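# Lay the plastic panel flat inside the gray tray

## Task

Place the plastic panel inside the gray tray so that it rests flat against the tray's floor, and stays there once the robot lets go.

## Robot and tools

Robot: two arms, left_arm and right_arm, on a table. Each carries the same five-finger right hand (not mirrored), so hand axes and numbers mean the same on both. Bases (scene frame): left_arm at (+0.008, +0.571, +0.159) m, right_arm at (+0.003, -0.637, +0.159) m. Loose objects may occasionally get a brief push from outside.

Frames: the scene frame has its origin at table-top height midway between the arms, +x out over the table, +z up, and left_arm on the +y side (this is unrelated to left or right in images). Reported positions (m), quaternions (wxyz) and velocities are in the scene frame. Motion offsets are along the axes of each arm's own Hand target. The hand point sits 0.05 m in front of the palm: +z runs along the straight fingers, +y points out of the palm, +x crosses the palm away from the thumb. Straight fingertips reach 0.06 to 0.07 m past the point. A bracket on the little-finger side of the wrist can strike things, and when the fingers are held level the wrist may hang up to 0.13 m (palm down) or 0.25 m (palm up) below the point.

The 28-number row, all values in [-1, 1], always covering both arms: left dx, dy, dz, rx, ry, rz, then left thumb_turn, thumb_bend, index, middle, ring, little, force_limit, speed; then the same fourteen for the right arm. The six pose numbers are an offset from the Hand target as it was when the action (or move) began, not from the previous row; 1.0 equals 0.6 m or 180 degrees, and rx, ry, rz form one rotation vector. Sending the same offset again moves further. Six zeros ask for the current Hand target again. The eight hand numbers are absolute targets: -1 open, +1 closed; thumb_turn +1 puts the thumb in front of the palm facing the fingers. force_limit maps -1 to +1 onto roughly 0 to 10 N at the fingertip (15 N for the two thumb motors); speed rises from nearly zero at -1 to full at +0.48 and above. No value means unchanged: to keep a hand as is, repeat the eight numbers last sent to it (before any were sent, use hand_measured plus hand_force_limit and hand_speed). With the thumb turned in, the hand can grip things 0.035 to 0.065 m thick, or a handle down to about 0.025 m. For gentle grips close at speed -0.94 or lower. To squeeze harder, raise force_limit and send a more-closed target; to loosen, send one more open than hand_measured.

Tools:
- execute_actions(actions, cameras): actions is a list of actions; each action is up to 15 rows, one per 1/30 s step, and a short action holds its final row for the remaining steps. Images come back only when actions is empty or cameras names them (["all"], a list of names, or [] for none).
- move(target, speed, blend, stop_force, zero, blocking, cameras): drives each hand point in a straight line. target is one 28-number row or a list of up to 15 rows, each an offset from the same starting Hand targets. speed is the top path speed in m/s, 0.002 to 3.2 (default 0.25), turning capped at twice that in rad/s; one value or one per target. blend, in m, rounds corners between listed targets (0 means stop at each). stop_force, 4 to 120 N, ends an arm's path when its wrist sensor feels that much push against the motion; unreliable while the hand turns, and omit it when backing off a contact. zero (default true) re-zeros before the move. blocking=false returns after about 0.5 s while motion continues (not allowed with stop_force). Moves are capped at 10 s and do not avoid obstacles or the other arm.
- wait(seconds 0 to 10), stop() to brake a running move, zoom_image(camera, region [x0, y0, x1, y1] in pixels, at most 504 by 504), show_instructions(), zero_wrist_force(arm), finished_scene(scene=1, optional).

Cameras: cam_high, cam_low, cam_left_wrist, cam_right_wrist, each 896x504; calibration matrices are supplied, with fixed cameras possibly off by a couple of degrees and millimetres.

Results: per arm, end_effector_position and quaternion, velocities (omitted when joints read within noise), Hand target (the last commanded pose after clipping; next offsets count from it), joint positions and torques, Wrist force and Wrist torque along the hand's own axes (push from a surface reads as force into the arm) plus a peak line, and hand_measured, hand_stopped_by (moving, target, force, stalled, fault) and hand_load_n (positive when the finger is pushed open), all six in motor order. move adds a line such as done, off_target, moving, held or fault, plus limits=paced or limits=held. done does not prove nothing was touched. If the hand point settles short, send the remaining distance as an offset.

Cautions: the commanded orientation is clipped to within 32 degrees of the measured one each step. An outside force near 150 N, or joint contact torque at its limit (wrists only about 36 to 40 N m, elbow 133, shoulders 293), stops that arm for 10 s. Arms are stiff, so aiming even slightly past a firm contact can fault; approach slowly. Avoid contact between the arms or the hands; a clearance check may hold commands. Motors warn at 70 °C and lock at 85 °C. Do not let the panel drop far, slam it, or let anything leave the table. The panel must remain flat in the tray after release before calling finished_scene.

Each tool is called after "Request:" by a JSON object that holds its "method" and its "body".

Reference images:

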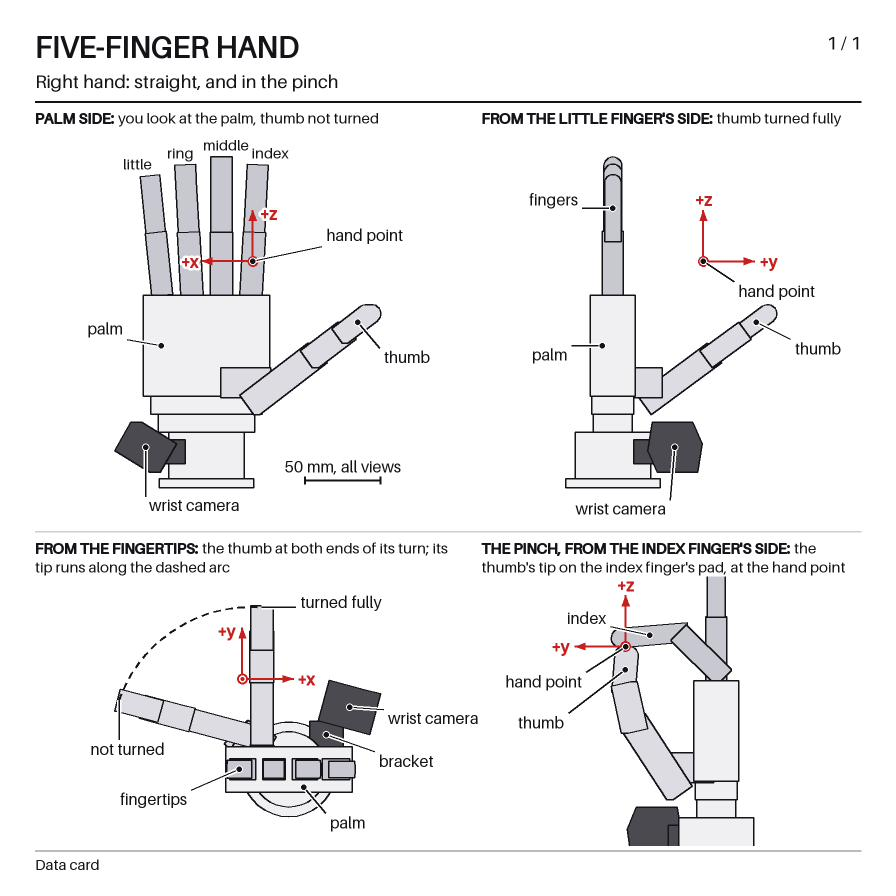

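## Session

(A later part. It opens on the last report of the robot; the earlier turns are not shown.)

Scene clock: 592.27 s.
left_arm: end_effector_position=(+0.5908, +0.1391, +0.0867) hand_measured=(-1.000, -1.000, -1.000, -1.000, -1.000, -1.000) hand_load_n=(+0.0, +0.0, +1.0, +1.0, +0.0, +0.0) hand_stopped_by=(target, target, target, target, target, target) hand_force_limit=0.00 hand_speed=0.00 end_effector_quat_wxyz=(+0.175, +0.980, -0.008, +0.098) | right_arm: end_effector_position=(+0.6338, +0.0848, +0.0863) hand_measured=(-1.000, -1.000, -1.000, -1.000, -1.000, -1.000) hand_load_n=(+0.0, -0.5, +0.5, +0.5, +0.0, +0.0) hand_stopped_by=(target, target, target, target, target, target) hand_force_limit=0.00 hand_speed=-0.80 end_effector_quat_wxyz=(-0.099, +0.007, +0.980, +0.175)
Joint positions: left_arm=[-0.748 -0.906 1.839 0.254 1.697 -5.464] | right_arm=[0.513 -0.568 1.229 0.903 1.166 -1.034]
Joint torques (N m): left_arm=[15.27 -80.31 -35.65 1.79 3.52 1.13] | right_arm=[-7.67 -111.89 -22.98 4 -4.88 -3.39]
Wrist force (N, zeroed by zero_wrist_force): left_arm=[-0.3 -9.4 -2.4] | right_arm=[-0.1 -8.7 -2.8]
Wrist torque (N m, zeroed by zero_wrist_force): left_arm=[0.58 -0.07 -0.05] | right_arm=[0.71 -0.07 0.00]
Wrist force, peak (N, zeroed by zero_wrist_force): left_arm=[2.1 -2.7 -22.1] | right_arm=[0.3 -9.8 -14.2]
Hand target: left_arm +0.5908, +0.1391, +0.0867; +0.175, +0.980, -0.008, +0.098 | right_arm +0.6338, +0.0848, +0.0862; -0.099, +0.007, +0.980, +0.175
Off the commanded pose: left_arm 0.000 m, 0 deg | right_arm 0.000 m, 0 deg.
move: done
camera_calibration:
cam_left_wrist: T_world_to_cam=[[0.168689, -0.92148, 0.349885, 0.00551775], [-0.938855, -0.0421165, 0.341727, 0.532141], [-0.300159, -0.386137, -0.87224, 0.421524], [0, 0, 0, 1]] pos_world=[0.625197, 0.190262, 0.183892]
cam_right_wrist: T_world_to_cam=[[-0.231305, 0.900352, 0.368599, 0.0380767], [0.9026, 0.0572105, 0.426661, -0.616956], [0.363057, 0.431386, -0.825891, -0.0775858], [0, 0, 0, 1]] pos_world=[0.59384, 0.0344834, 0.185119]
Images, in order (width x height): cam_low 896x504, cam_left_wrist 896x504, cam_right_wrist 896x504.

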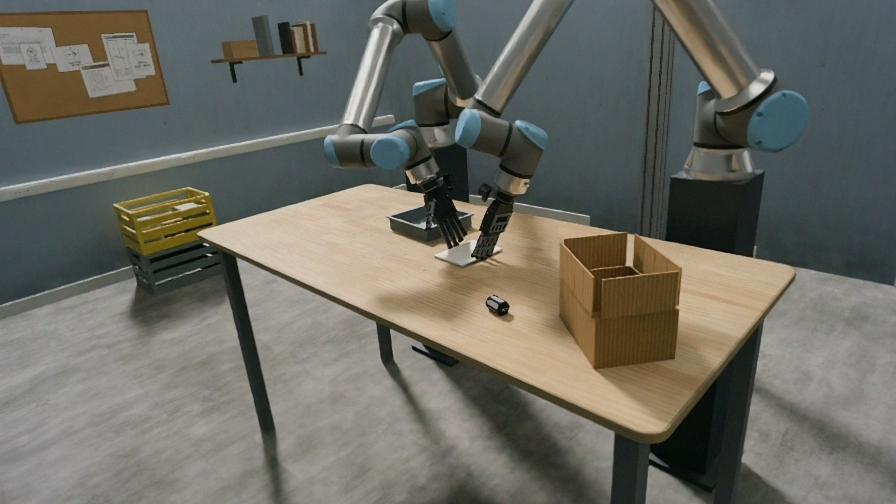

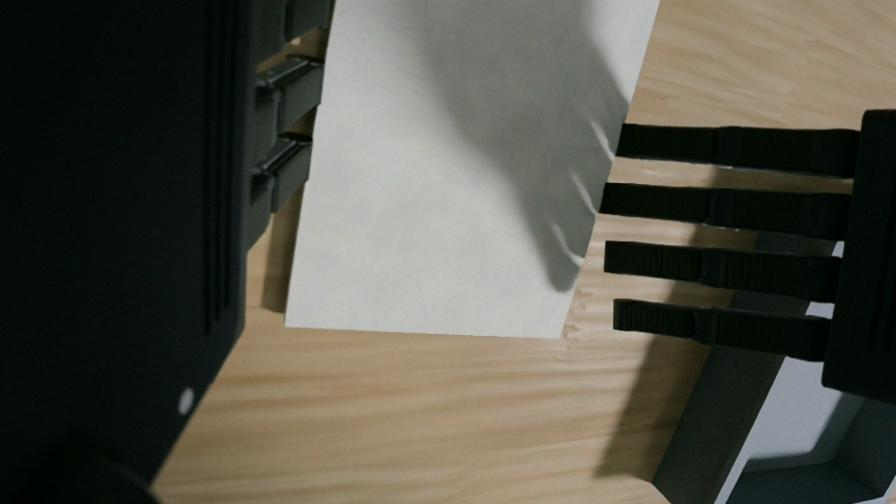

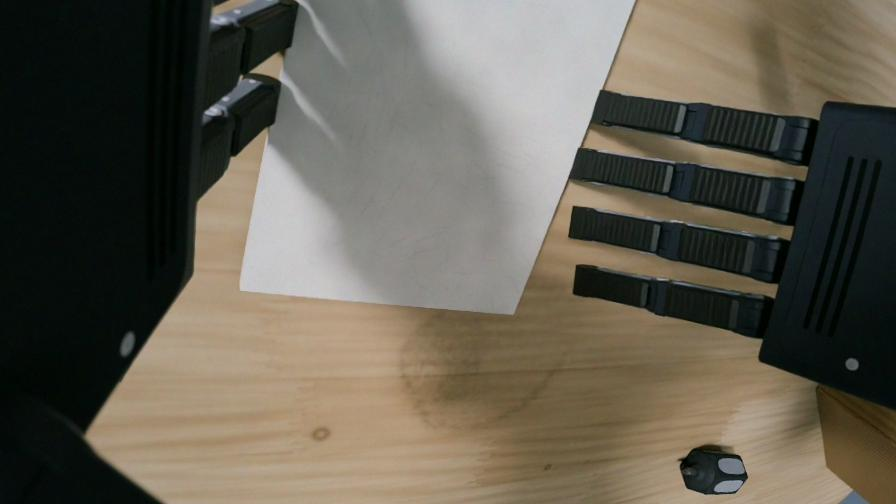

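Request:
{"method": "move", "body": {"target": [0,0,0,0,0,0,-1,-1,-1,-1,-1,-1,0,0,-0.0002,0.0031,0.0011,0,0,0,-1,-1,-1,-1,-1,-1,0,-0.8], "speed": 0.005, "stop_force": 6}}

Request:
{"method": "move", "body": {"target": [0.0033,0.0057,-0.0153,0,0,0,-1,-1,-1,-1,-1,-1,0,0,0.0033,0.0057,-0.0153,0,0,0,-1,-1,-1,-1,-1,-1,0,-0.8], "speed": 0.02, "cameras": ["cam_low","cam_right_wrist","cam_left_wrist"]}}

Scene clock: 599.13 s.
left_arm: end_effector_position=(+0.5908, +0.1391, +0.0867) hand_measured=(-1.000, -1.000, -1.000, -1.000, -1.000, -1.000) hand_load_n=(+0.0, +0.0, +1.0, +1.0, +0.0, +0.0) hand_stopped_by=(target, target, target, target, target, target) hand_force_limit=0.00 hand_speed=0.00 end_effector_quat_wxyz=(+0.175, +0.980, -0.008, +0.098) | right_arm: end_effector_position=(+0.6340, +0.0858, +0.0862) hand_measured=(-1.000, -1.000, -1.000, -1.000, -1.000, -1.000) hand_load_n=(+0.0, +0.0, +1.0, +1.5, +0.0, +0.0) hand_stopped_by=(target, target, target, target, target, target) hand_force_limit=0.00 hand_speed=-0.80 end_effector_quat_wxyz=(-0.099, +0.007, +0.980, +0.175)
Joint positions: left_arm=[-0.748 -0.906 1.838 0.254 1.697 -5.464] | right_arm=[0.514 -0.567 1.227 0.903 1.166 -1.033]
Joint torques (N m): left_arm=[-1.27 -76.86 -35.15 -0.11 4.22 2.02] | right_arm=[-8.13 -122.68 -23.99 -0.28 -4.77 -3.68]
Wrist force (N, zeroed by zero_wrist_force): left_arm=[-0.3 -13.8 -4.0] | right_arm=[-0.6 -12.9 -4.3]
Wrist torque (N m, zeroed by zero_wrist_force): left_arm=[0.94 -0.03 -0.08] | right_arm=[1.10 0.01 -0.07]
Wrist force, peak (N, zeroed by zero_wrist_force): left_arm=[-0.5 -15.3 -4.6] | right_arm=[-0.5 -14.5 -4.8]
Hand target: left_arm +0.5908, +0.1391, +0.0867; +0.175, +0.980, -0.008, +0.098 | right_arm +0.6340, +0.0857, +0.0862; -0.099, +0.007, +0.980, +0.175 (not the last commanded pose)
Off the commanded pose: left_arm 0.000 m, 0 deg | right_arm 0.001 m, 0 deg.
move: contact (right_arm)

Scene clock: 599.87 s.
left_arm: end_effector_position=(+0.5909, +0.1391, +0.0968) hand_measured=(-1.000, -1.000, -1.000, -1.000, -1.000, -1.000) hand_load_n=(+0.0, +0.0, +1.0, +1.0, +0.0, +0.0) hand_stopped_by=(target, target, target, target, target, target) hand_force_limit=0.00 hand_speed=0.00 end_effector_quat_wxyz=(+0.175, +0.980, -0.008, +0.098) | right_arm: end_effector_position=(+0.6340, +0.0857, +0.0964) hand_measured=(-1.000, -1.000, -1.000, -1.000, -1.000, -1.000) hand_load_n=(+0.0, -0.5, +1.0, +1.5, +0.0, +0.0) hand_stopped_by=(target, target, target, target, target, target) hand_force_limit=0.00 hand_speed=-0.80 end_effector_quat_wxyz=(-0.099, +0.007, +0.980, +0.175)
Joint positions: left_arm=[-0.748 -0.92 1.838 0.268 1.697 -5.464] | right_arm=[0.514 -0.578 1.228 0.914 1.166 -1.033]
Joint torques (N m): left_arm=[2.74 -71.93 -38.21 -0.81 5.24 2.08] | right_arm=[-2.32 -103.48 -24.45 0.9 -5.12 -2.47]
Wrist force (N, zeroed by zero_wrist_force): left_arm=[-0.6 -14.7 -4.6] | right_arm=[-0.7 -13.9 -4.7]
Wrist torque (N m, zeroed by zero_wrist_force): left_arm=[1.06 -0.01 -0.09] | right_arm=[1.20 0.02 -0.08]
Wrist force, peak (N, zeroed by zero_wrist_force): left_arm=[-0.5 -15.3 -4.3] | right_arm=[-0.6 -14.8 -4.6]
Hand target: left_arm +0.5909, +0.1391, +0.0967; +0.175, +0.980, -0.008, +0.098 | right_arm +0.6340, +0.0858, +0.0962; -0.099, +0.007, +0.980, +0.175
Off the commanded pose: left_arm 0.000 m, 0 deg | right_arm 0.000 m, 0 deg.
move: done
camera_calibration:
cam_left_wrist: T_world_to_cam=[[0.168574, -0.921479, 0.349942, 0.00202806], [-0.938905, -0.0420356, 0.3416, 0.528824], [-0.300067, -0.386147, -0.872267, 0.430313], [0, 0, 0, 1]] pos_world=[0.625297, 0.190263, 0.193992]
cam_right_wrist: T_world_to_cam=[[-0.231192, 0.900395, 0.368563, 0.0335047], [0.902623, 0.0571328, 0.426622, -0.621411], [0.363072, 0.431305, -0.825927, -0.0696678], [0, 0, 0, 1]] pos_world=[0.59394, 0.0353835, 0.195219]
Images, in order (width x height): cam_low 896x504, cam_left_wrist 896x504, cam_right_wrist 896x504.

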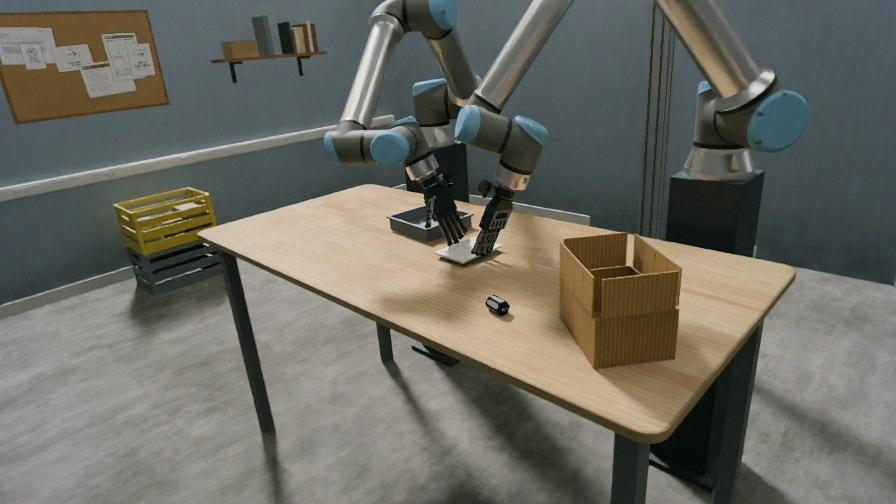

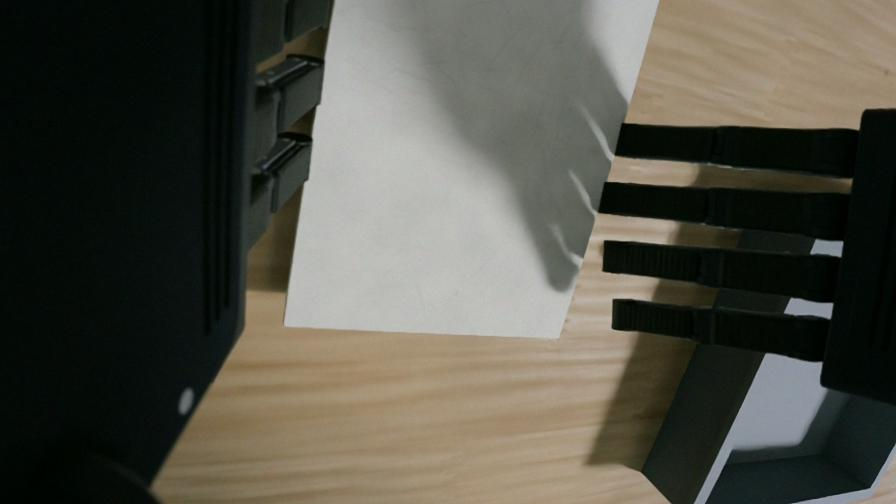

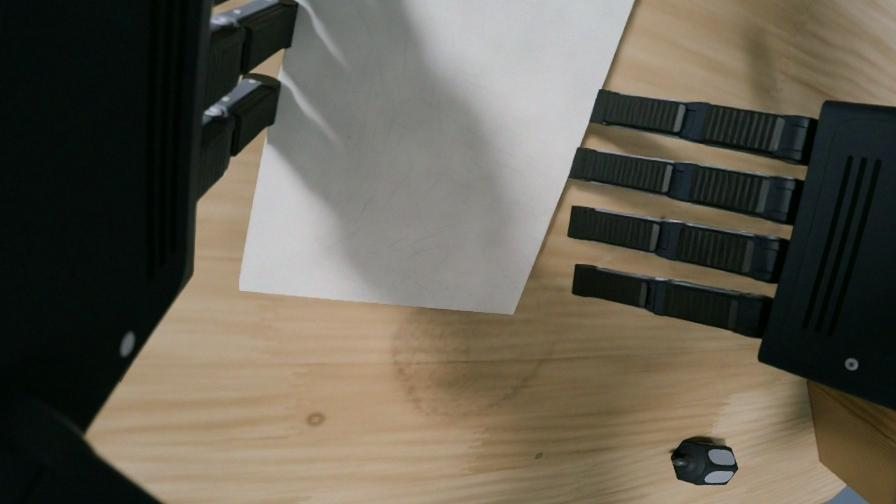

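Request:
{"method": "move", "body": {"target": [0.0075,0.0131,-0.0352,0,0,0,-1,-1,-1,-1,-1,-1,0,0,0.0075,0.0131,-0.0352,0,0,0,-1,-1,-1,-1,-1,-1,0,-0.8], "speed": 0.03}}

Request:
{"method": "move", "body": {"target": [0.0078,0.0137,-0.0368,0,0,0,-1,-1,-1,-1,-1,-1,0,0,0.0078,0.0137,-0.0368,0,0,0,-1,-1,-1,-1,-1,-1,0,-0.8], "speed": 0.03, "cameras": ["cam_low","cam_high"]}}

Scene clock: 606.40 s.
left_arm: end_effector_position=(+0.5910, +0.1390, +0.1198) hand_measured=(-1.000, -1.000, -1.000, -1.000, -1.000, -1.000) hand_load_n=(+0.0, +0.0, +1.0, +1.0, +0.0, +0.0) hand_stopped_by=(target, target, target, target, target, target) hand_force_limit=0.00 hand_speed=0.00 end_effector_quat_wxyz=(+0.175, +0.980, -0.008, +0.098) | right_arm: end_effector_position=(+0.6339, +0.0857, +0.1193) hand_measured=(-1.000, -1.000, -1.000, -1.000, -1.000, -1.000) hand_load_n=(+0.0, +0.0, +1.0, +1.0, +0.0, +0.0) hand_stopped_by=(target, target, target, target, target, target) hand_force_limit=0.00 hand_speed=-0.80 end_effector_quat_wxyz=(-0.099, +0.007, +0.980, +0.175)
Joint positions: left_arm=[-0.748 -0.95 1.834 0.302 1.697 -5.464] | right_arm=[0.514 -0.601 1.228 0.937 1.166 -1.033]
Joint torques (N m): left_arm=[11.29 -67.39 -36.21 -0.73 5.99 1.99] | right_arm=[19.4 -103.97 -37.81 -0.25 -5.24 1.44]
Wrist force (N, zeroed by zero_wrist_force): left_arm=[-0.6 -14.1 -4.2] | right_arm=[-0.2 -13.7 -4.6]
Wrist torque (N m, zeroed by zero_wrist_force): left_arm=[1.05 -0.02 -0.06] | right_arm=[1.14 -0.07 -0.06]
Wrist force, peak (N, zeroed by zero_wrist_force): left_arm=[-0.6 -15.2 -4.7] | right_arm=[-0.6 -14.4 -4.9]
Hand target: left_arm +0.5909, +0.1391, +0.1197; +0.175, +0.980, -0.008, +0.098 | right_arm +0.6340, +0.0858, +0.1192; -0.099, +0.007, +0.980, +0.175
Off the commanded pose: left_arm 0.000 m, 0 deg | right_arm 0.000 m, 0 deg.
move: done

Scene clock: 607.47 s.
left_arm: end_effector_position=(+0.5910, +0.1390, +0.1438) hand_measured=(-1.000, -1.000, -1.000, -1.000, -1.000, -1.000) hand_load_n=(+0.0, +0.0, +1.0, +1.0, +0.0, +0.0) hand_stopped_by=(target, target, target, target, target, target) hand_force_limit=0.00 hand_speed=0.00 end_effector_quat_wxyz=(+0.175, +0.980, -0.008, +0.098) | right_arm: end_effector_position=(+0.6340, +0.0858, +0.1434) hand_measured=(-1.000, -1.000, -1.000, -1.000, -1.000, -1.000) hand_load_n=(+0.0, +0.0, +1.0, +1.5, +0.0, -0.5) hand_stopped_by=(target, target, target, target, target, target) hand_force_limit=0.00 hand_speed=-0.80 end_effector_quat_wxyz=(-0.099, +0.007, +0.980, +0.175)
Joint positions: left_arm=[-0.748 -0.981 1.829 0.337 1.697 -5.464] | right_arm=[0.514 -0.625 1.226 0.963 1.166 -1.033]
Joint torques (N m): left_arm=[10.97 -67.19 -35.7 -0.88 5.8 2.05] | right_arm=[16.05 -99.31 -34.94 -0.07 -5.46 0.19]
Wrist force (N, zeroed by zero_wrist_force): left_arm=[-0.7 -14.2 -4.5] | right_arm=[-0.3 -14.0 -4.3]
Wrist torque (N m, zeroed by zero_wrist_force): left_arm=[1.06 0.00 -0.09] | right_arm=[1.08 -0.05 -0.09]
Wrist force, peak (N, zeroed by zero_wrist_force): left_arm=[-0.8 -15.7 -4.7] | right_arm=[-0.6 -14.9 -4.0]
Hand target: left_arm +0.5909, +0.1391, +0.1437; +0.175, +0.980, -0.008, +0.098 | right_arm +0.6340, +0.0858, +0.1432; -0.099, +0.007, +0.980, +0.175
Off the commanded pose: left_arm 0.000 m, 0 deg | right_arm 0.000 m, 0 deg.
move: done
Images, in order (width x height): cam_high 896x504, cam_low 896x504.

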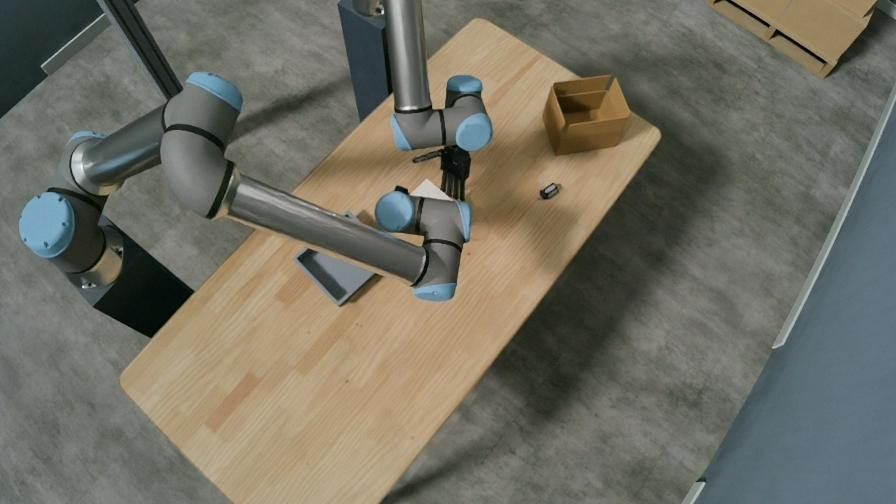

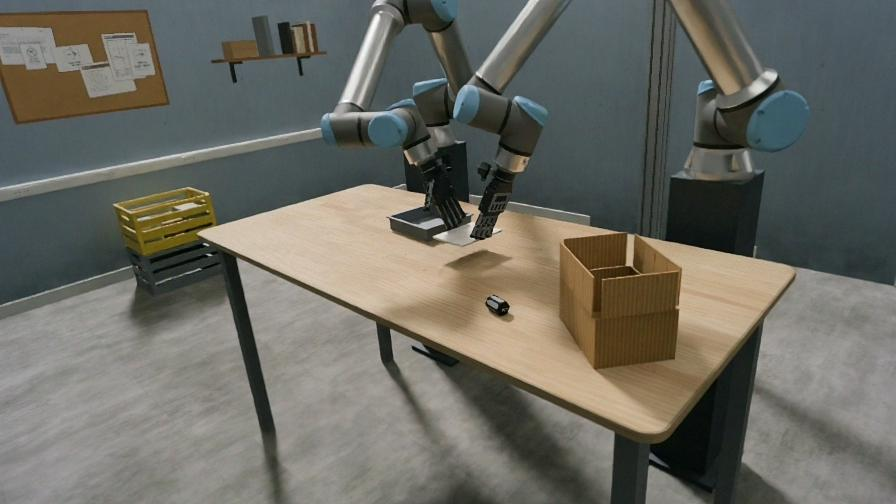

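Request:
{"method": "move", "body": {"target": [-0.0438,0.1075,0.0307,0,0,0,-1,-1,-1,-1,-1,-1,0,0,0.0438,-0.1075,-0.0307,0,0,0,-1,-1,-1,-1,-1,-1,0,-0.8], "speed": 0.04}}

Scene clock: 617.37 s.
left_arm: end_effector_position=(+0.5654, +0.0714, +0.1437) hand_measured=(-1.000, -1.000, -1.000, -1.000, -1.000, -1.000) hand_load_n=(+0.0, +0.0, +0.5, +0.5, +0.0, -0.5) hand_stopped_by=(target, target, target, target, target, target) hand_force_limit=0.00 hand_speed=0.00 end_effector_quat_wxyz=(+0.175, +0.980, -0.008, +0.098) | right_arm: end_effector_position=(+0.6087, +0.0182, +0.1433) hand_measured=(-1.000, -1.000, -1.000, -1.000, -1.000, -1.000) hand_load_n=(+0.0, +0.0, +1.0, +1.0, +0.0, +0.0) hand_stopped_by=(target, target, target, target, target, target) hand_force_limit=0.00 hand_speed=-0.80 end_effector_quat_wxyz=(-0.099, +0.007, +0.980, +0.175) end_effector_velocity=(+0.001, +0.003, +0.000) end_effector_angular_velocity=(+0.001, +0.001, +0.000)
Joint positions: left_arm=[-0.855 -0.969 1.805 0.34 1.657 -5.564] | right_arm=[0.456 -0.709 1.405 0.893 1.166 -1.096]
Joint velocities: left_arm=[within noise] | right_arm=[0.002 0.004 -0.006 0.002 -0.002 0.002]
Joint torques (N m): left_arm=[15.06 -82.41 -29.61 0.51 3.49 2.11] | right_arm=[28.09 -92.32 -37.19 4.73 -1.84 1.55]
Wrist force (N, zeroed by zero_wrist_force): left_arm=[-0.5 -12.8 -4.1] | right_arm=[-0.2 -12.5 -4.1]
Wrist torque (N m, zeroed by zero_wrist_force): left_arm=[0.98 0.01 -0.04] | right_arm=[1.06 -0.05 0.11]
Wrist force, peak (N, zeroed by zero_wrist_force): left_arm=[-0.4 -14.5 -4.3] | right_arm=[-0.1 -13.8 -4.3]
Hand target: left_arm +0.5655, +0.0717, +0.1437; +0.175, +0.980, -0.008, +0.098 | right_arm +0.6086, +0.0184, +0.1432; -0.099, +0.007, +0.980, +0.175
Off the commanded pose: left_arm 0.000 m, 0 deg | right_arm 0.000 m, 0 deg.
move: done

Request:
{"method": "move", "body": {"target": [-0.0438,0.1075,0.0307,0,0,0,-1,-1,-1,-1,-1,-1,0,0,0.0438,-0.1073,-0.0307,0,0,0,-1,-1,-1,-1,-1,-1,0,-0.8], "speed": 0.04, "cameras": ["cam_left_wrist","cam_right_wrist","cam_low"]}}

Scene clock: 621.27 s.
left_arm: end_effector_position=(+0.5400, +0.0040, +0.1437) hand_measured=(-1.000, -1.000, -1.000, -1.000, -1.000, -1.000) hand_load_n=(+0.0, +0.0, +0.5, +1.0, +0.0, +0.0) hand_stopped_by=(target, target, target, target, target, target) hand_force_limit=0.00 hand_speed=0.00 end_effector_quat_wxyz=(+0.175, +0.980, -0.008, +0.098) | right_arm: end_effector_position=(+0.5833, -0.0491, +0.1434) hand_measured=(-1.000, -1.000, -1.000, -1.000, -1.000, -1.000) hand_load_n=(+0.0, +0.0, +1.0, +1.0, +0.5, +0.0) hand_stopped_by=(target, target, target, target, target, target) hand_force_limit=0.00 hand_speed=-0.80 end_effector_quat_wxyz=(-0.099, +0.007, +0.980, +0.175) end_effector_velocity=(+0.003, +0.002, +0.001) end_effector_angular_velocity=(+0.000, -0.003, -0.003)
Joint positions: left_arm=[-0.953 -0.948 1.763 0.355 1.619 -5.655] | right_arm=[0.389 -0.782 1.563 0.836 1.168 -1.169]
Joint velocities: left_arm=[within noise] | right_arm=[0.001 0.001 -0.006 0.001 0.001 0.004]
Joint torques (N m): left_arm=[18.26 -89.98 -27.6 -0.71 2.71 2.01] | right_arm=[28.31 -85.61 -33.39 4.88 -2.03 1.75]
Wrist force (N, zeroed by zero_wrist_force): left_arm=[-0.3 -11.9 -3.8] | right_arm=[-0.3 -11.2 -3.8]
Wrist torque (N m, zeroed by zero_wrist_force): left_arm=[0.90 -0.03 -0.04] | right_arm=[1.01 -0.07 0.13]
Wrist force, peak (N, zeroed by zero_wrist_force): left_arm=[-0.7 -13.2 -4.5] | right_arm=[-0.2 -12.9 -4.2]
Hand target: left_arm +0.5400, +0.0043, +0.1437; +0.175, +0.980, -0.008, +0.098 | right_arm +0.5832, -0.0489, +0.1433; -0.099, +0.007, +0.980, +0.175
Off the commanded pose: left_arm 0.000 m, 0 deg | right_arm 0.000 m, 0 deg.
move: done
camera_calibration:
cam_left_wrist: T_world_to_cam=[[0.168547, -0.921514, 0.349861, -0.130242], [-0.938906, -0.0420381, 0.341597, 0.459242], [-0.300079, -0.386062, -0.872301, 0.403761], [0, 0, 0, 1]] pos_world=[0.574297, 0.0551626, 0.240892]
cam_right_wrist: T_world_to_cam=[[-0.231299, 0.900365, 0.368569, 0.125925], [0.902485, 0.057081, 0.426922, -0.587957], [0.363348, 0.431374, -0.825769, 0.0454349], [0, 0, 0, 1]] pos_world=[0.54324, -0.0994166, 0.242118]
Images, in order (width x height): cam_low 896x504, cam_left_wrist 896x504, cam_right_wrist 896x504.

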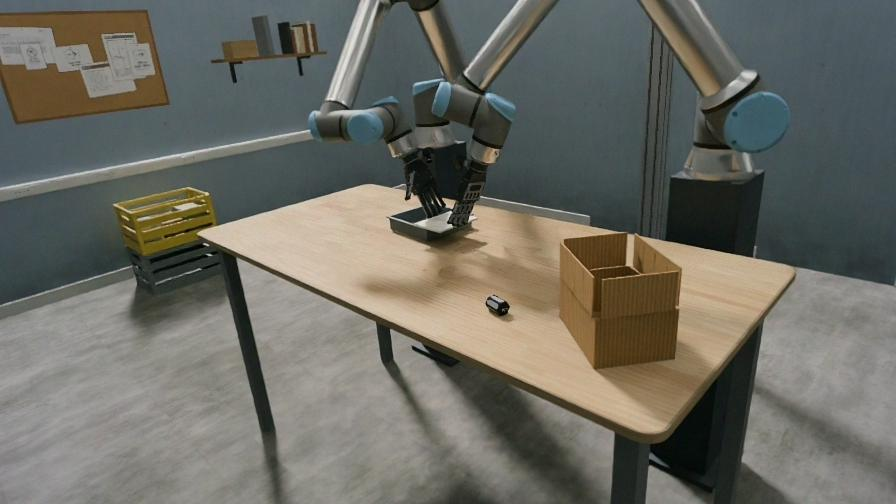

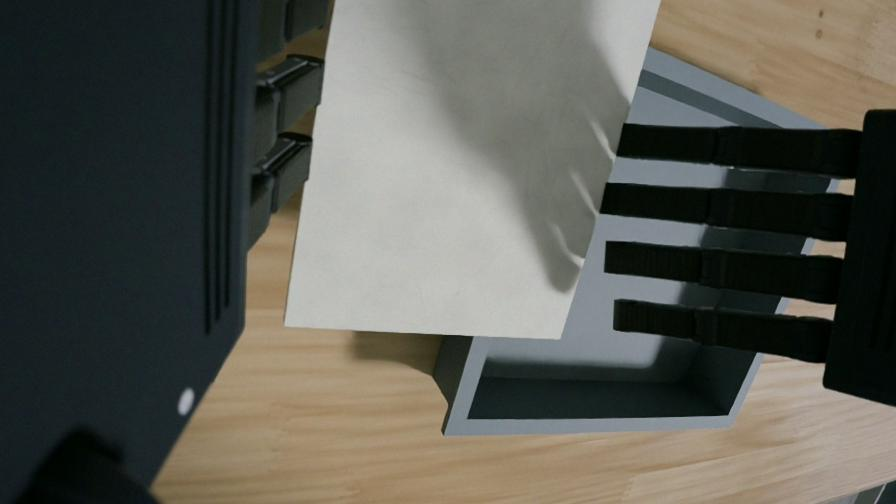

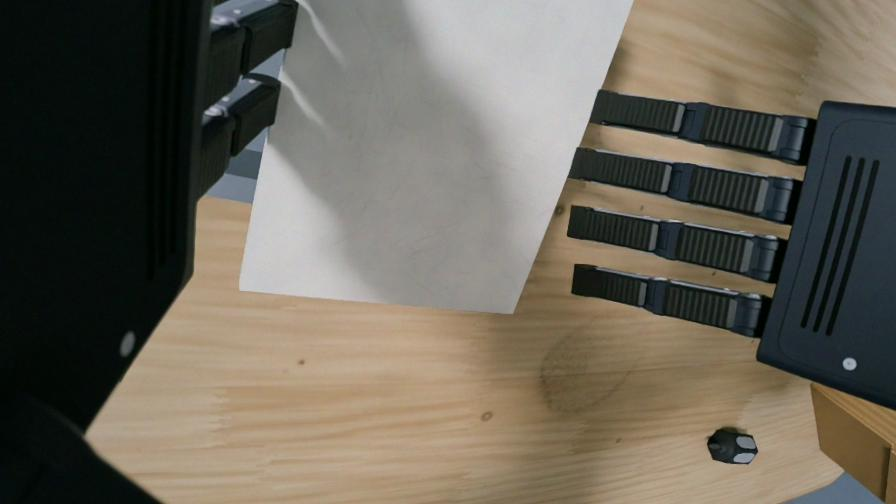

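Request:
{"method": "zoom_image", "body": {"camera": "cam_left_wrist", "region": [420, 20, 880, 460]}}

Request:
{"method": "zoom_image", "body": {"camera": "cam_low", "region": [380, 190, 490, 250]}}

Scaled by 1.096 from the camera's 896x504 image, which has a finer 1280x720 frame.

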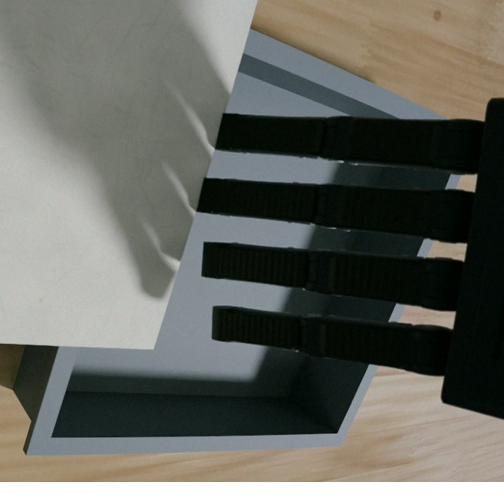

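Scaled by 4.582 from the camera's 896x504 image, which has a finer 1280x720 frame.

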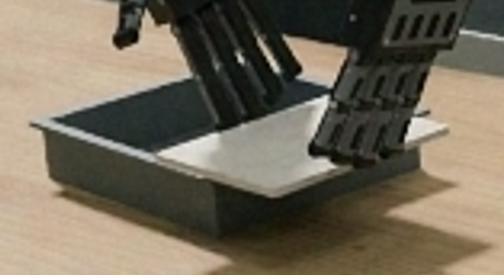

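Request:
{"method": "move", "body": {"target": [-0.0438,0.1076,0.0307,0,0,0,-1,-1,-1,-1,-1,-1,0,0,0.0438,-0.1072,-0.0306,0,0,0,-1,-1,-1,-1,-1,-1,0,-0.8], "speed": 0.04, "cameras": ["all"]}}

Scene clock: 652.90 s.
left_arm: end_effector_position=(+0.5145, -0.0634, +0.1437) hand_measured=(-1.000, -1.000, -1.000, -1.000, -1.000, -1.000) hand_load_n=(+0.0, +0.0, +1.0, +0.5, +0.0, +0.0) hand_stopped_by=(target, target, target, target, target, target) hand_force_limit=0.00 hand_speed=0.00 end_effector_quat_wxyz=(+0.175, +0.980, -0.008, +0.098) | right_arm: end_effector_position=(+0.5578, -0.1163, +0.1434) hand_measured=(-1.000, -1.000, -1.000, -1.000, -1.000, -1.000) hand_load_n=(-0.5, +0.0, +1.0, +1.0, +0.0, +0.5) hand_stopped_by=(target, target, target, target, target, target) hand_force_limit=0.00 hand_speed=-0.80 end_effector_quat_wxyz=(-0.099, +0.007, +0.980, +0.175)
Joint positions: left_arm=[-1.042 -0.917 1.703 0.381 1.584 -5.737] | right_arm=[0.31 -0.845 1.705 0.79 1.173 -1.254]
Joint torques (N m): left_arm=[16.94 -95.46 -26.41 -0.82 1.99 2.1] | right_arm=[28.47 -75.91 -29.24 4.88 -2.51 1.8]
Wrist force (N, zeroed by zero_wrist_force): left_arm=[-0.5 -11.2 -3.6] | right_arm=[-0.5 -11.0 -4.3]
Wrist torque (N m, zeroed by zero_wrist_force): left_arm=[0.87 -0.03 -0.03] | right_arm=[0.98 0.00 0.10]
Wrist force, peak (N, zeroed by zero_wrist_force): left_arm=[-0.5 -12.4 -3.8] | right_arm=[-0.4 -11.8 -4.5]
Hand target: left_arm +0.5146, -0.0632, +0.1437; +0.175, +0.980, -0.008, +0.098 | right_arm +0.5577, -0.1162, +0.1433; -0.099, +0.007, +0.980, +0.175
Off the commanded pose: left_arm 0.000 m, 0 deg | right_arm 0.000 m, 0 deg.
move: done
camera_calibration:
cam_left_wrist: T_world_to_cam=[[0.168547, -0.921514, 0.349861, -0.188054], [-0.938906, -0.0420381, 0.341597, 0.432466], [-0.300079, -0.386062, -0.872301, 0.370088], [0, 0, 0, 1]] pos_world=[0.548797, -0.0122374, 0.240892]
cam_right_wrist: T_world_to_cam=[[-0.231299, 0.900365, 0.368569, 0.180584], [0.902485, 0.057081, 0.426922, -0.561144], [0.363348, 0.431374, -0.825769, 0.0838143], [0, 0, 0, 1]] pos_world=[0.51774, -0.166717, 0.242218]

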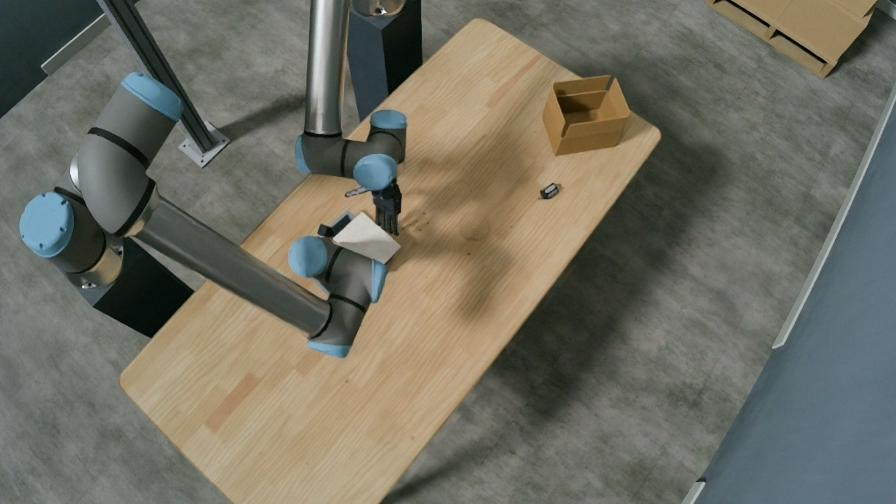

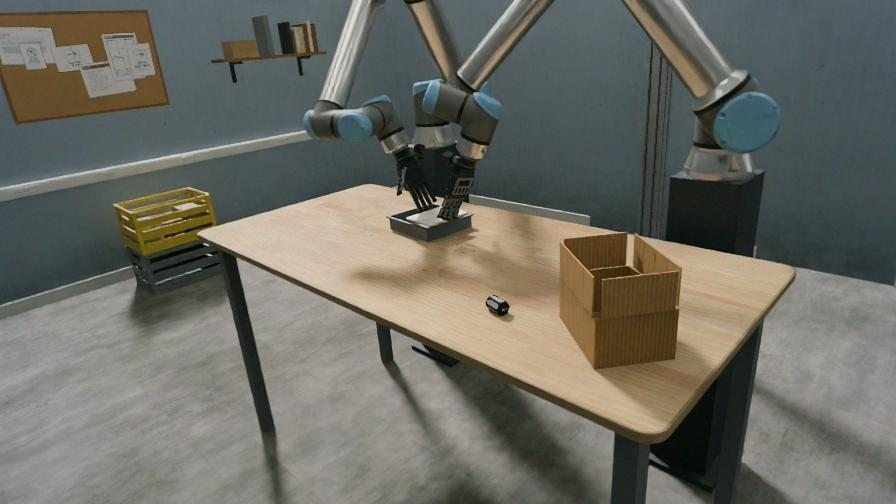

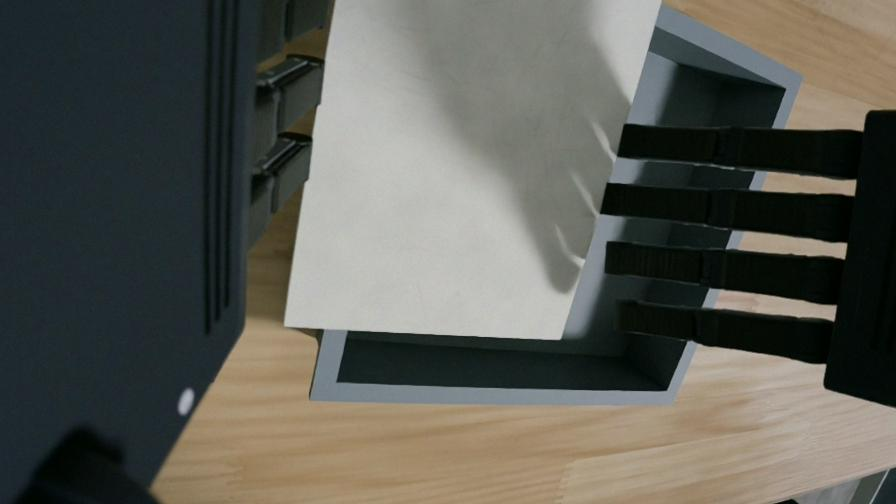

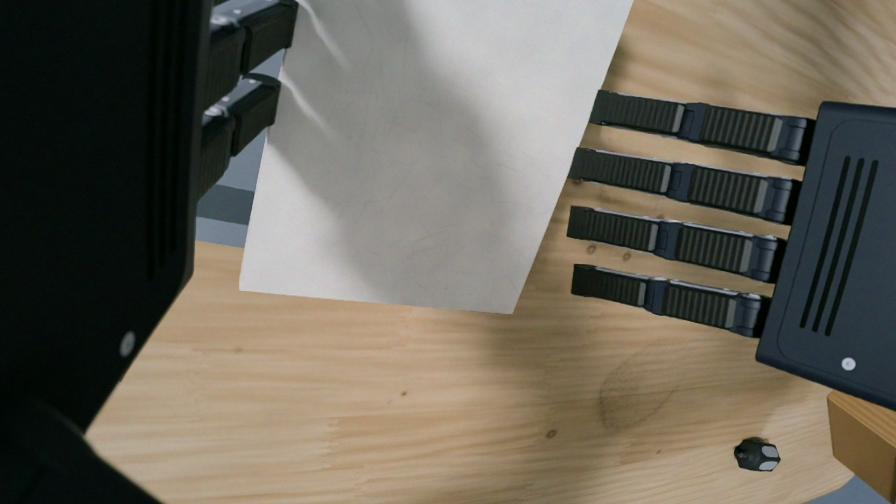

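Request:
{"method": "zoom_image", "body": {"camera": "cam_low", "region": [370, 130, 490, 250]}}

Request:
{"method": "zoom_image", "body": {"camera": "cam_left_wrist", "region": [270, 0, 830, 420]}}

Scaled by 4.200 from the camera's 896x504 image, which has a finer 1280x720 frame.

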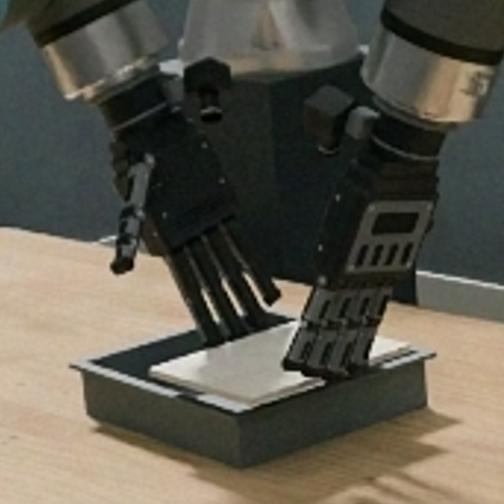

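Region (270, 0, 830, 420) is 560x420 pixels. A region can be at most 504 by 504 pixels.

Request:
{"method": "zoom_image", "body": {"camera": "cam_left_wrist", "region": [270, 260, 520, 420]}}

Request:
{"method": "zoom_image", "body": {"camera": "cam_left_wrist", "region": [520, 0, 820, 420]}}

Scaled by 2.016 from the camera's 896x504 image, which has a finer 1280x720 frame.

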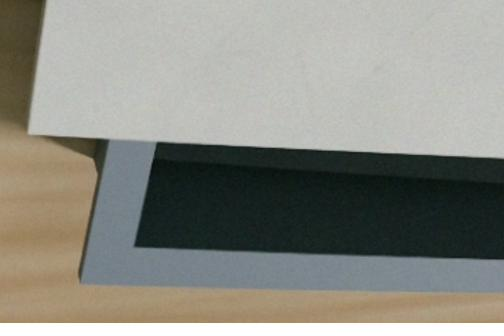

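Scaled by 1.200 from the camera's 896x504 image, which has a finer 1280x720 frame.

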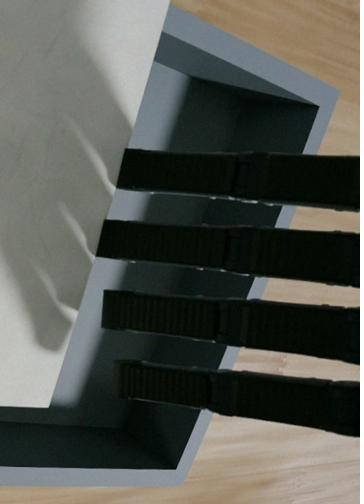

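Request:
{"method": "move", "body": {"target": [-0.0482,0.10485,0.02153,0,0,0,-1,-1,-1,-1,-1,-1,0,0,0.0508,-0.1,-0.03367,0,0,0,-1,-1,-1,-1,-1,-1,0,-0.8], "speed": 0.04, "cameras": ["all"]}}

Request:
{"method": "zoom_image", "body": {"camera": "cam_left_wrist", "region": [300, 200, 800, 460]}}

Request:
{"method": "zoom_image", "body": {"camera": "cam_low", "region": [370, 130, 490, 250]}}

Scene clock: 702.07 s.
left_arm: end_effector_position=(+0.4854, -0.1275, +0.1477) hand_measured=(-1.000, -1.000, -1.000, -1.000, -1.000, -1.000) hand_load_n=(-0.5, +0.0, +1.0, +1.0, +0.0, +0.0) hand_stopped_by=(target, target, target, target, target, target) hand_force_limit=0.00 hand_speed=0.00 end_effector_quat_wxyz=(+0.175, +0.980, -0.008, +0.098) | right_arm: end_effector_position=(+0.5288, -0.1802, +0.1474) hand_measured=(-1.000, -1.000, -1.000, -1.000, -1.000, -1.000) hand_load_n=(+0.0, -0.5, +1.0, +1.0, +0.0, +0.0) hand_stopped_by=(target, target, target, target, target, target) hand_force_limit=0.00 hand_speed=-0.80 end_effector_quat_wxyz=(-0.099, +0.007, +0.980, +0.175)
Joint positions: left_arm=[-1.124 -0.888 1.638 0.418 1.551 -5.812] | right_arm=[0.225 -0.908 1.837 0.756 1.182 -1.346]
Joint torques (N m): left_arm=[14.26 -98.07 -27.61 -0.91 1.52 2.24] | right_arm=[23.72 -68.88 -29.24 4.67 -2.83 1.77]
Wrist force (N, zeroed by zero_wrist_force): left_arm=[-0.4 -11.0 -3.3] | right_arm=[-0.7 -10.6 -3.7]
Wrist torque (N m, zeroed by zero_wrist_force): left_arm=[0.77 -0.08 0.02] | right_arm=[0.89 0.01 0.15]
Wrist force, peak (N, zeroed by zero_wrist_force): left_arm=[-0.5 -11.8 -3.5] | right_arm=[-0.1 -11.4 -4.2]
Hand target: left_arm +0.4855, -0.1272, +0.1477; +0.175, +0.980, -0.008, +0.098 | right_arm +0.5288, -0.1800, +0.1474; -0.099, +0.007, +0.980, +0.175
Off the commanded pose: left_arm 0.000 m, 0 deg | right_arm 0.000 m, 0 deg.
move: done
camera_calibration:
cam_left_wrist: T_world_to_cam=[[0.168574, -0.921479, 0.349942, -0.243666], [-0.938905, -0.0420356, 0.3416, 0.401176], [-0.300067, -0.386147, -0.872267, 0.340108], [0, 0, 0, 1]] pos_world=[0.519797, -0.0763375, 0.244892]
cam_right_wrist: T_world_to_cam=[[-0.231263, 0.90041, 0.368482, 0.229859], [0.902535, 0.057142, 0.426808, -0.533021], [0.363247, 0.431273, -0.825866, 0.125226], [0, 0, 0, 1]] pos_world=[0.48874, -0.230516, 0.246219]

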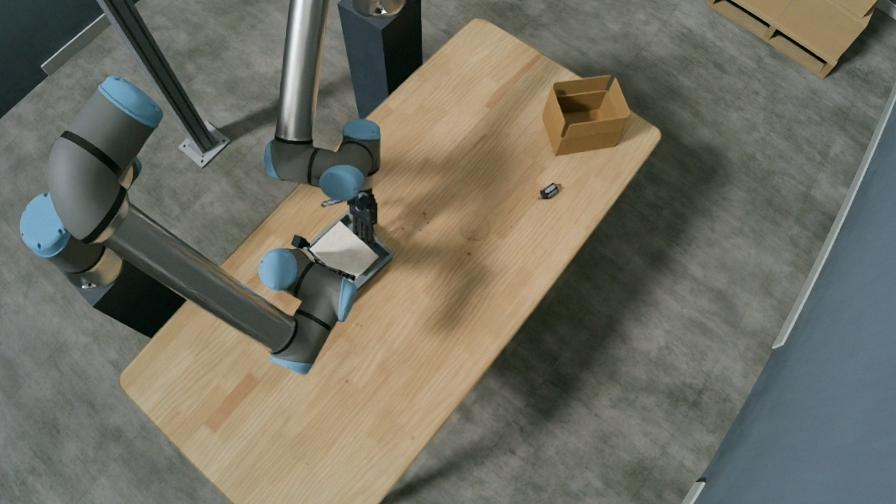

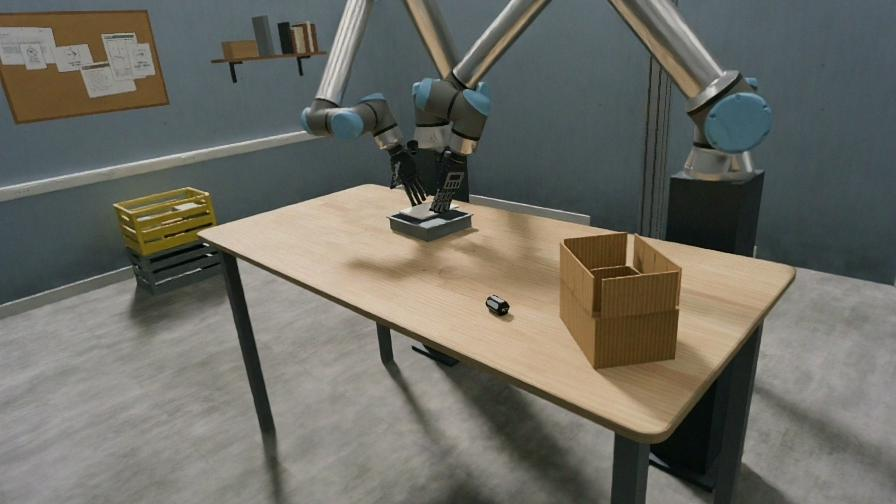

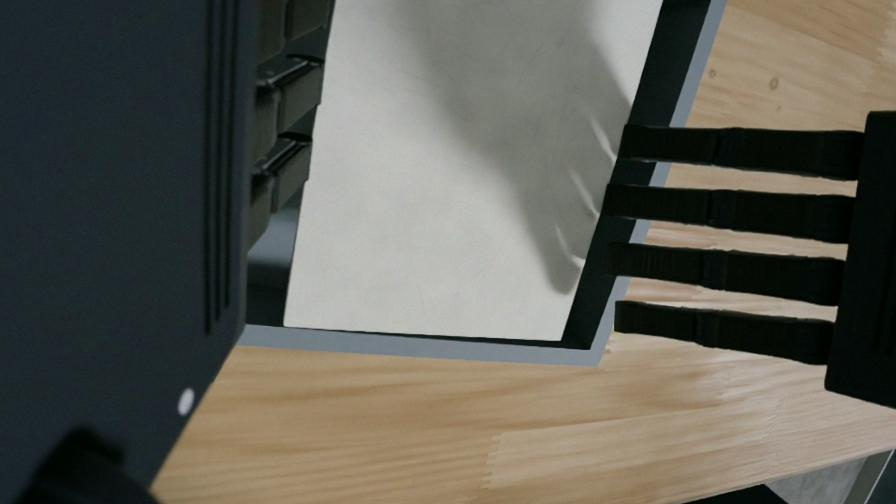

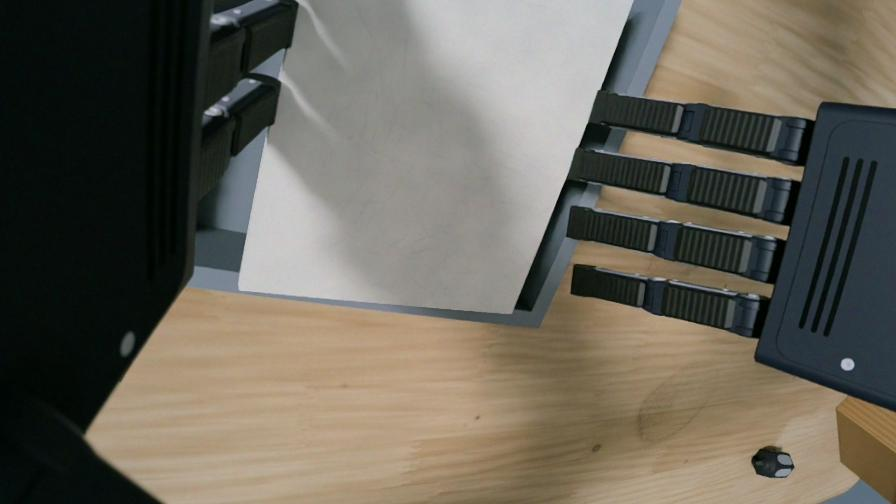

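Scaled by 1.008 from the camera's 896x504 image, which has a finer 1280x720 frame.

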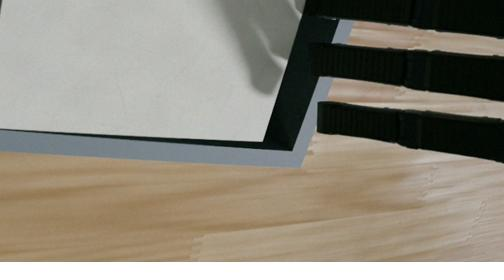

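Scaled by 4.200 from the camera's 896x504 image, which has a finer 1280x720 frame.

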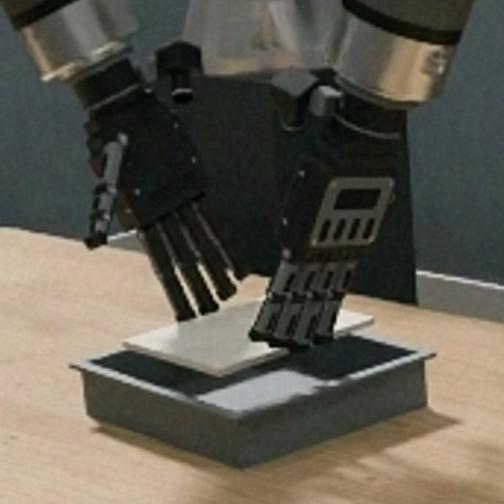

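Request:
{"method": "zoom_image", "body": {"camera": "cam_right_wrist", "region": [180, 230, 560, 340]}}

Request:
{"method": "zoom_image", "body": {"camera": "cam_right_wrist", "region": [480, 250, 580, 350]}}

Request:
{"method": "zoom_image", "body": {"camera": "cam_high", "region": [270, 190, 410, 310]}}

Scaled by 1.326 from the camera's 896x504 image, which has a finer 1280x720 frame.

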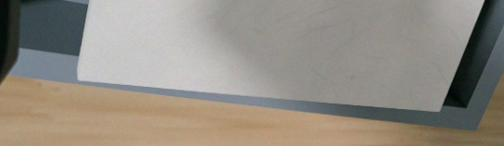

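Scaled by 5.040 from the camera's 896x504 image, which has a finer 1280x720 frame.

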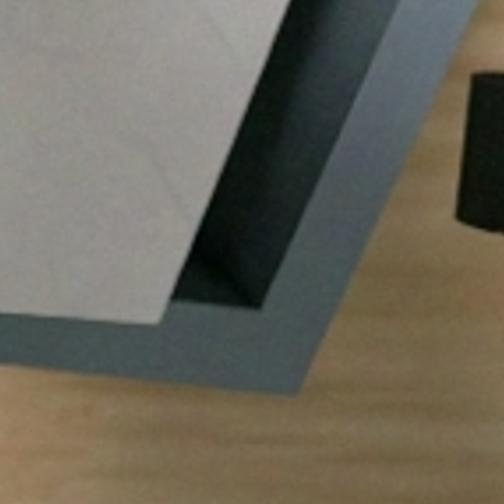

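Scaled by 3.600 from the camera's 896x504 image, which has a finer 1280x720 frame.

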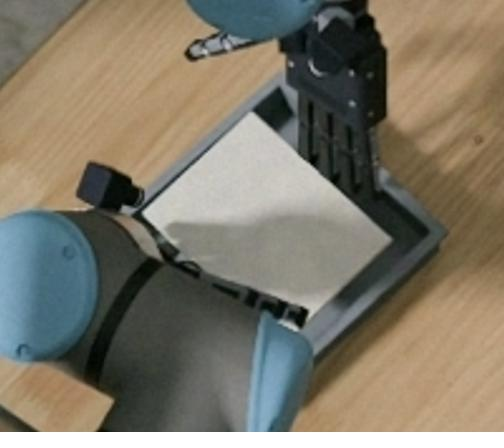

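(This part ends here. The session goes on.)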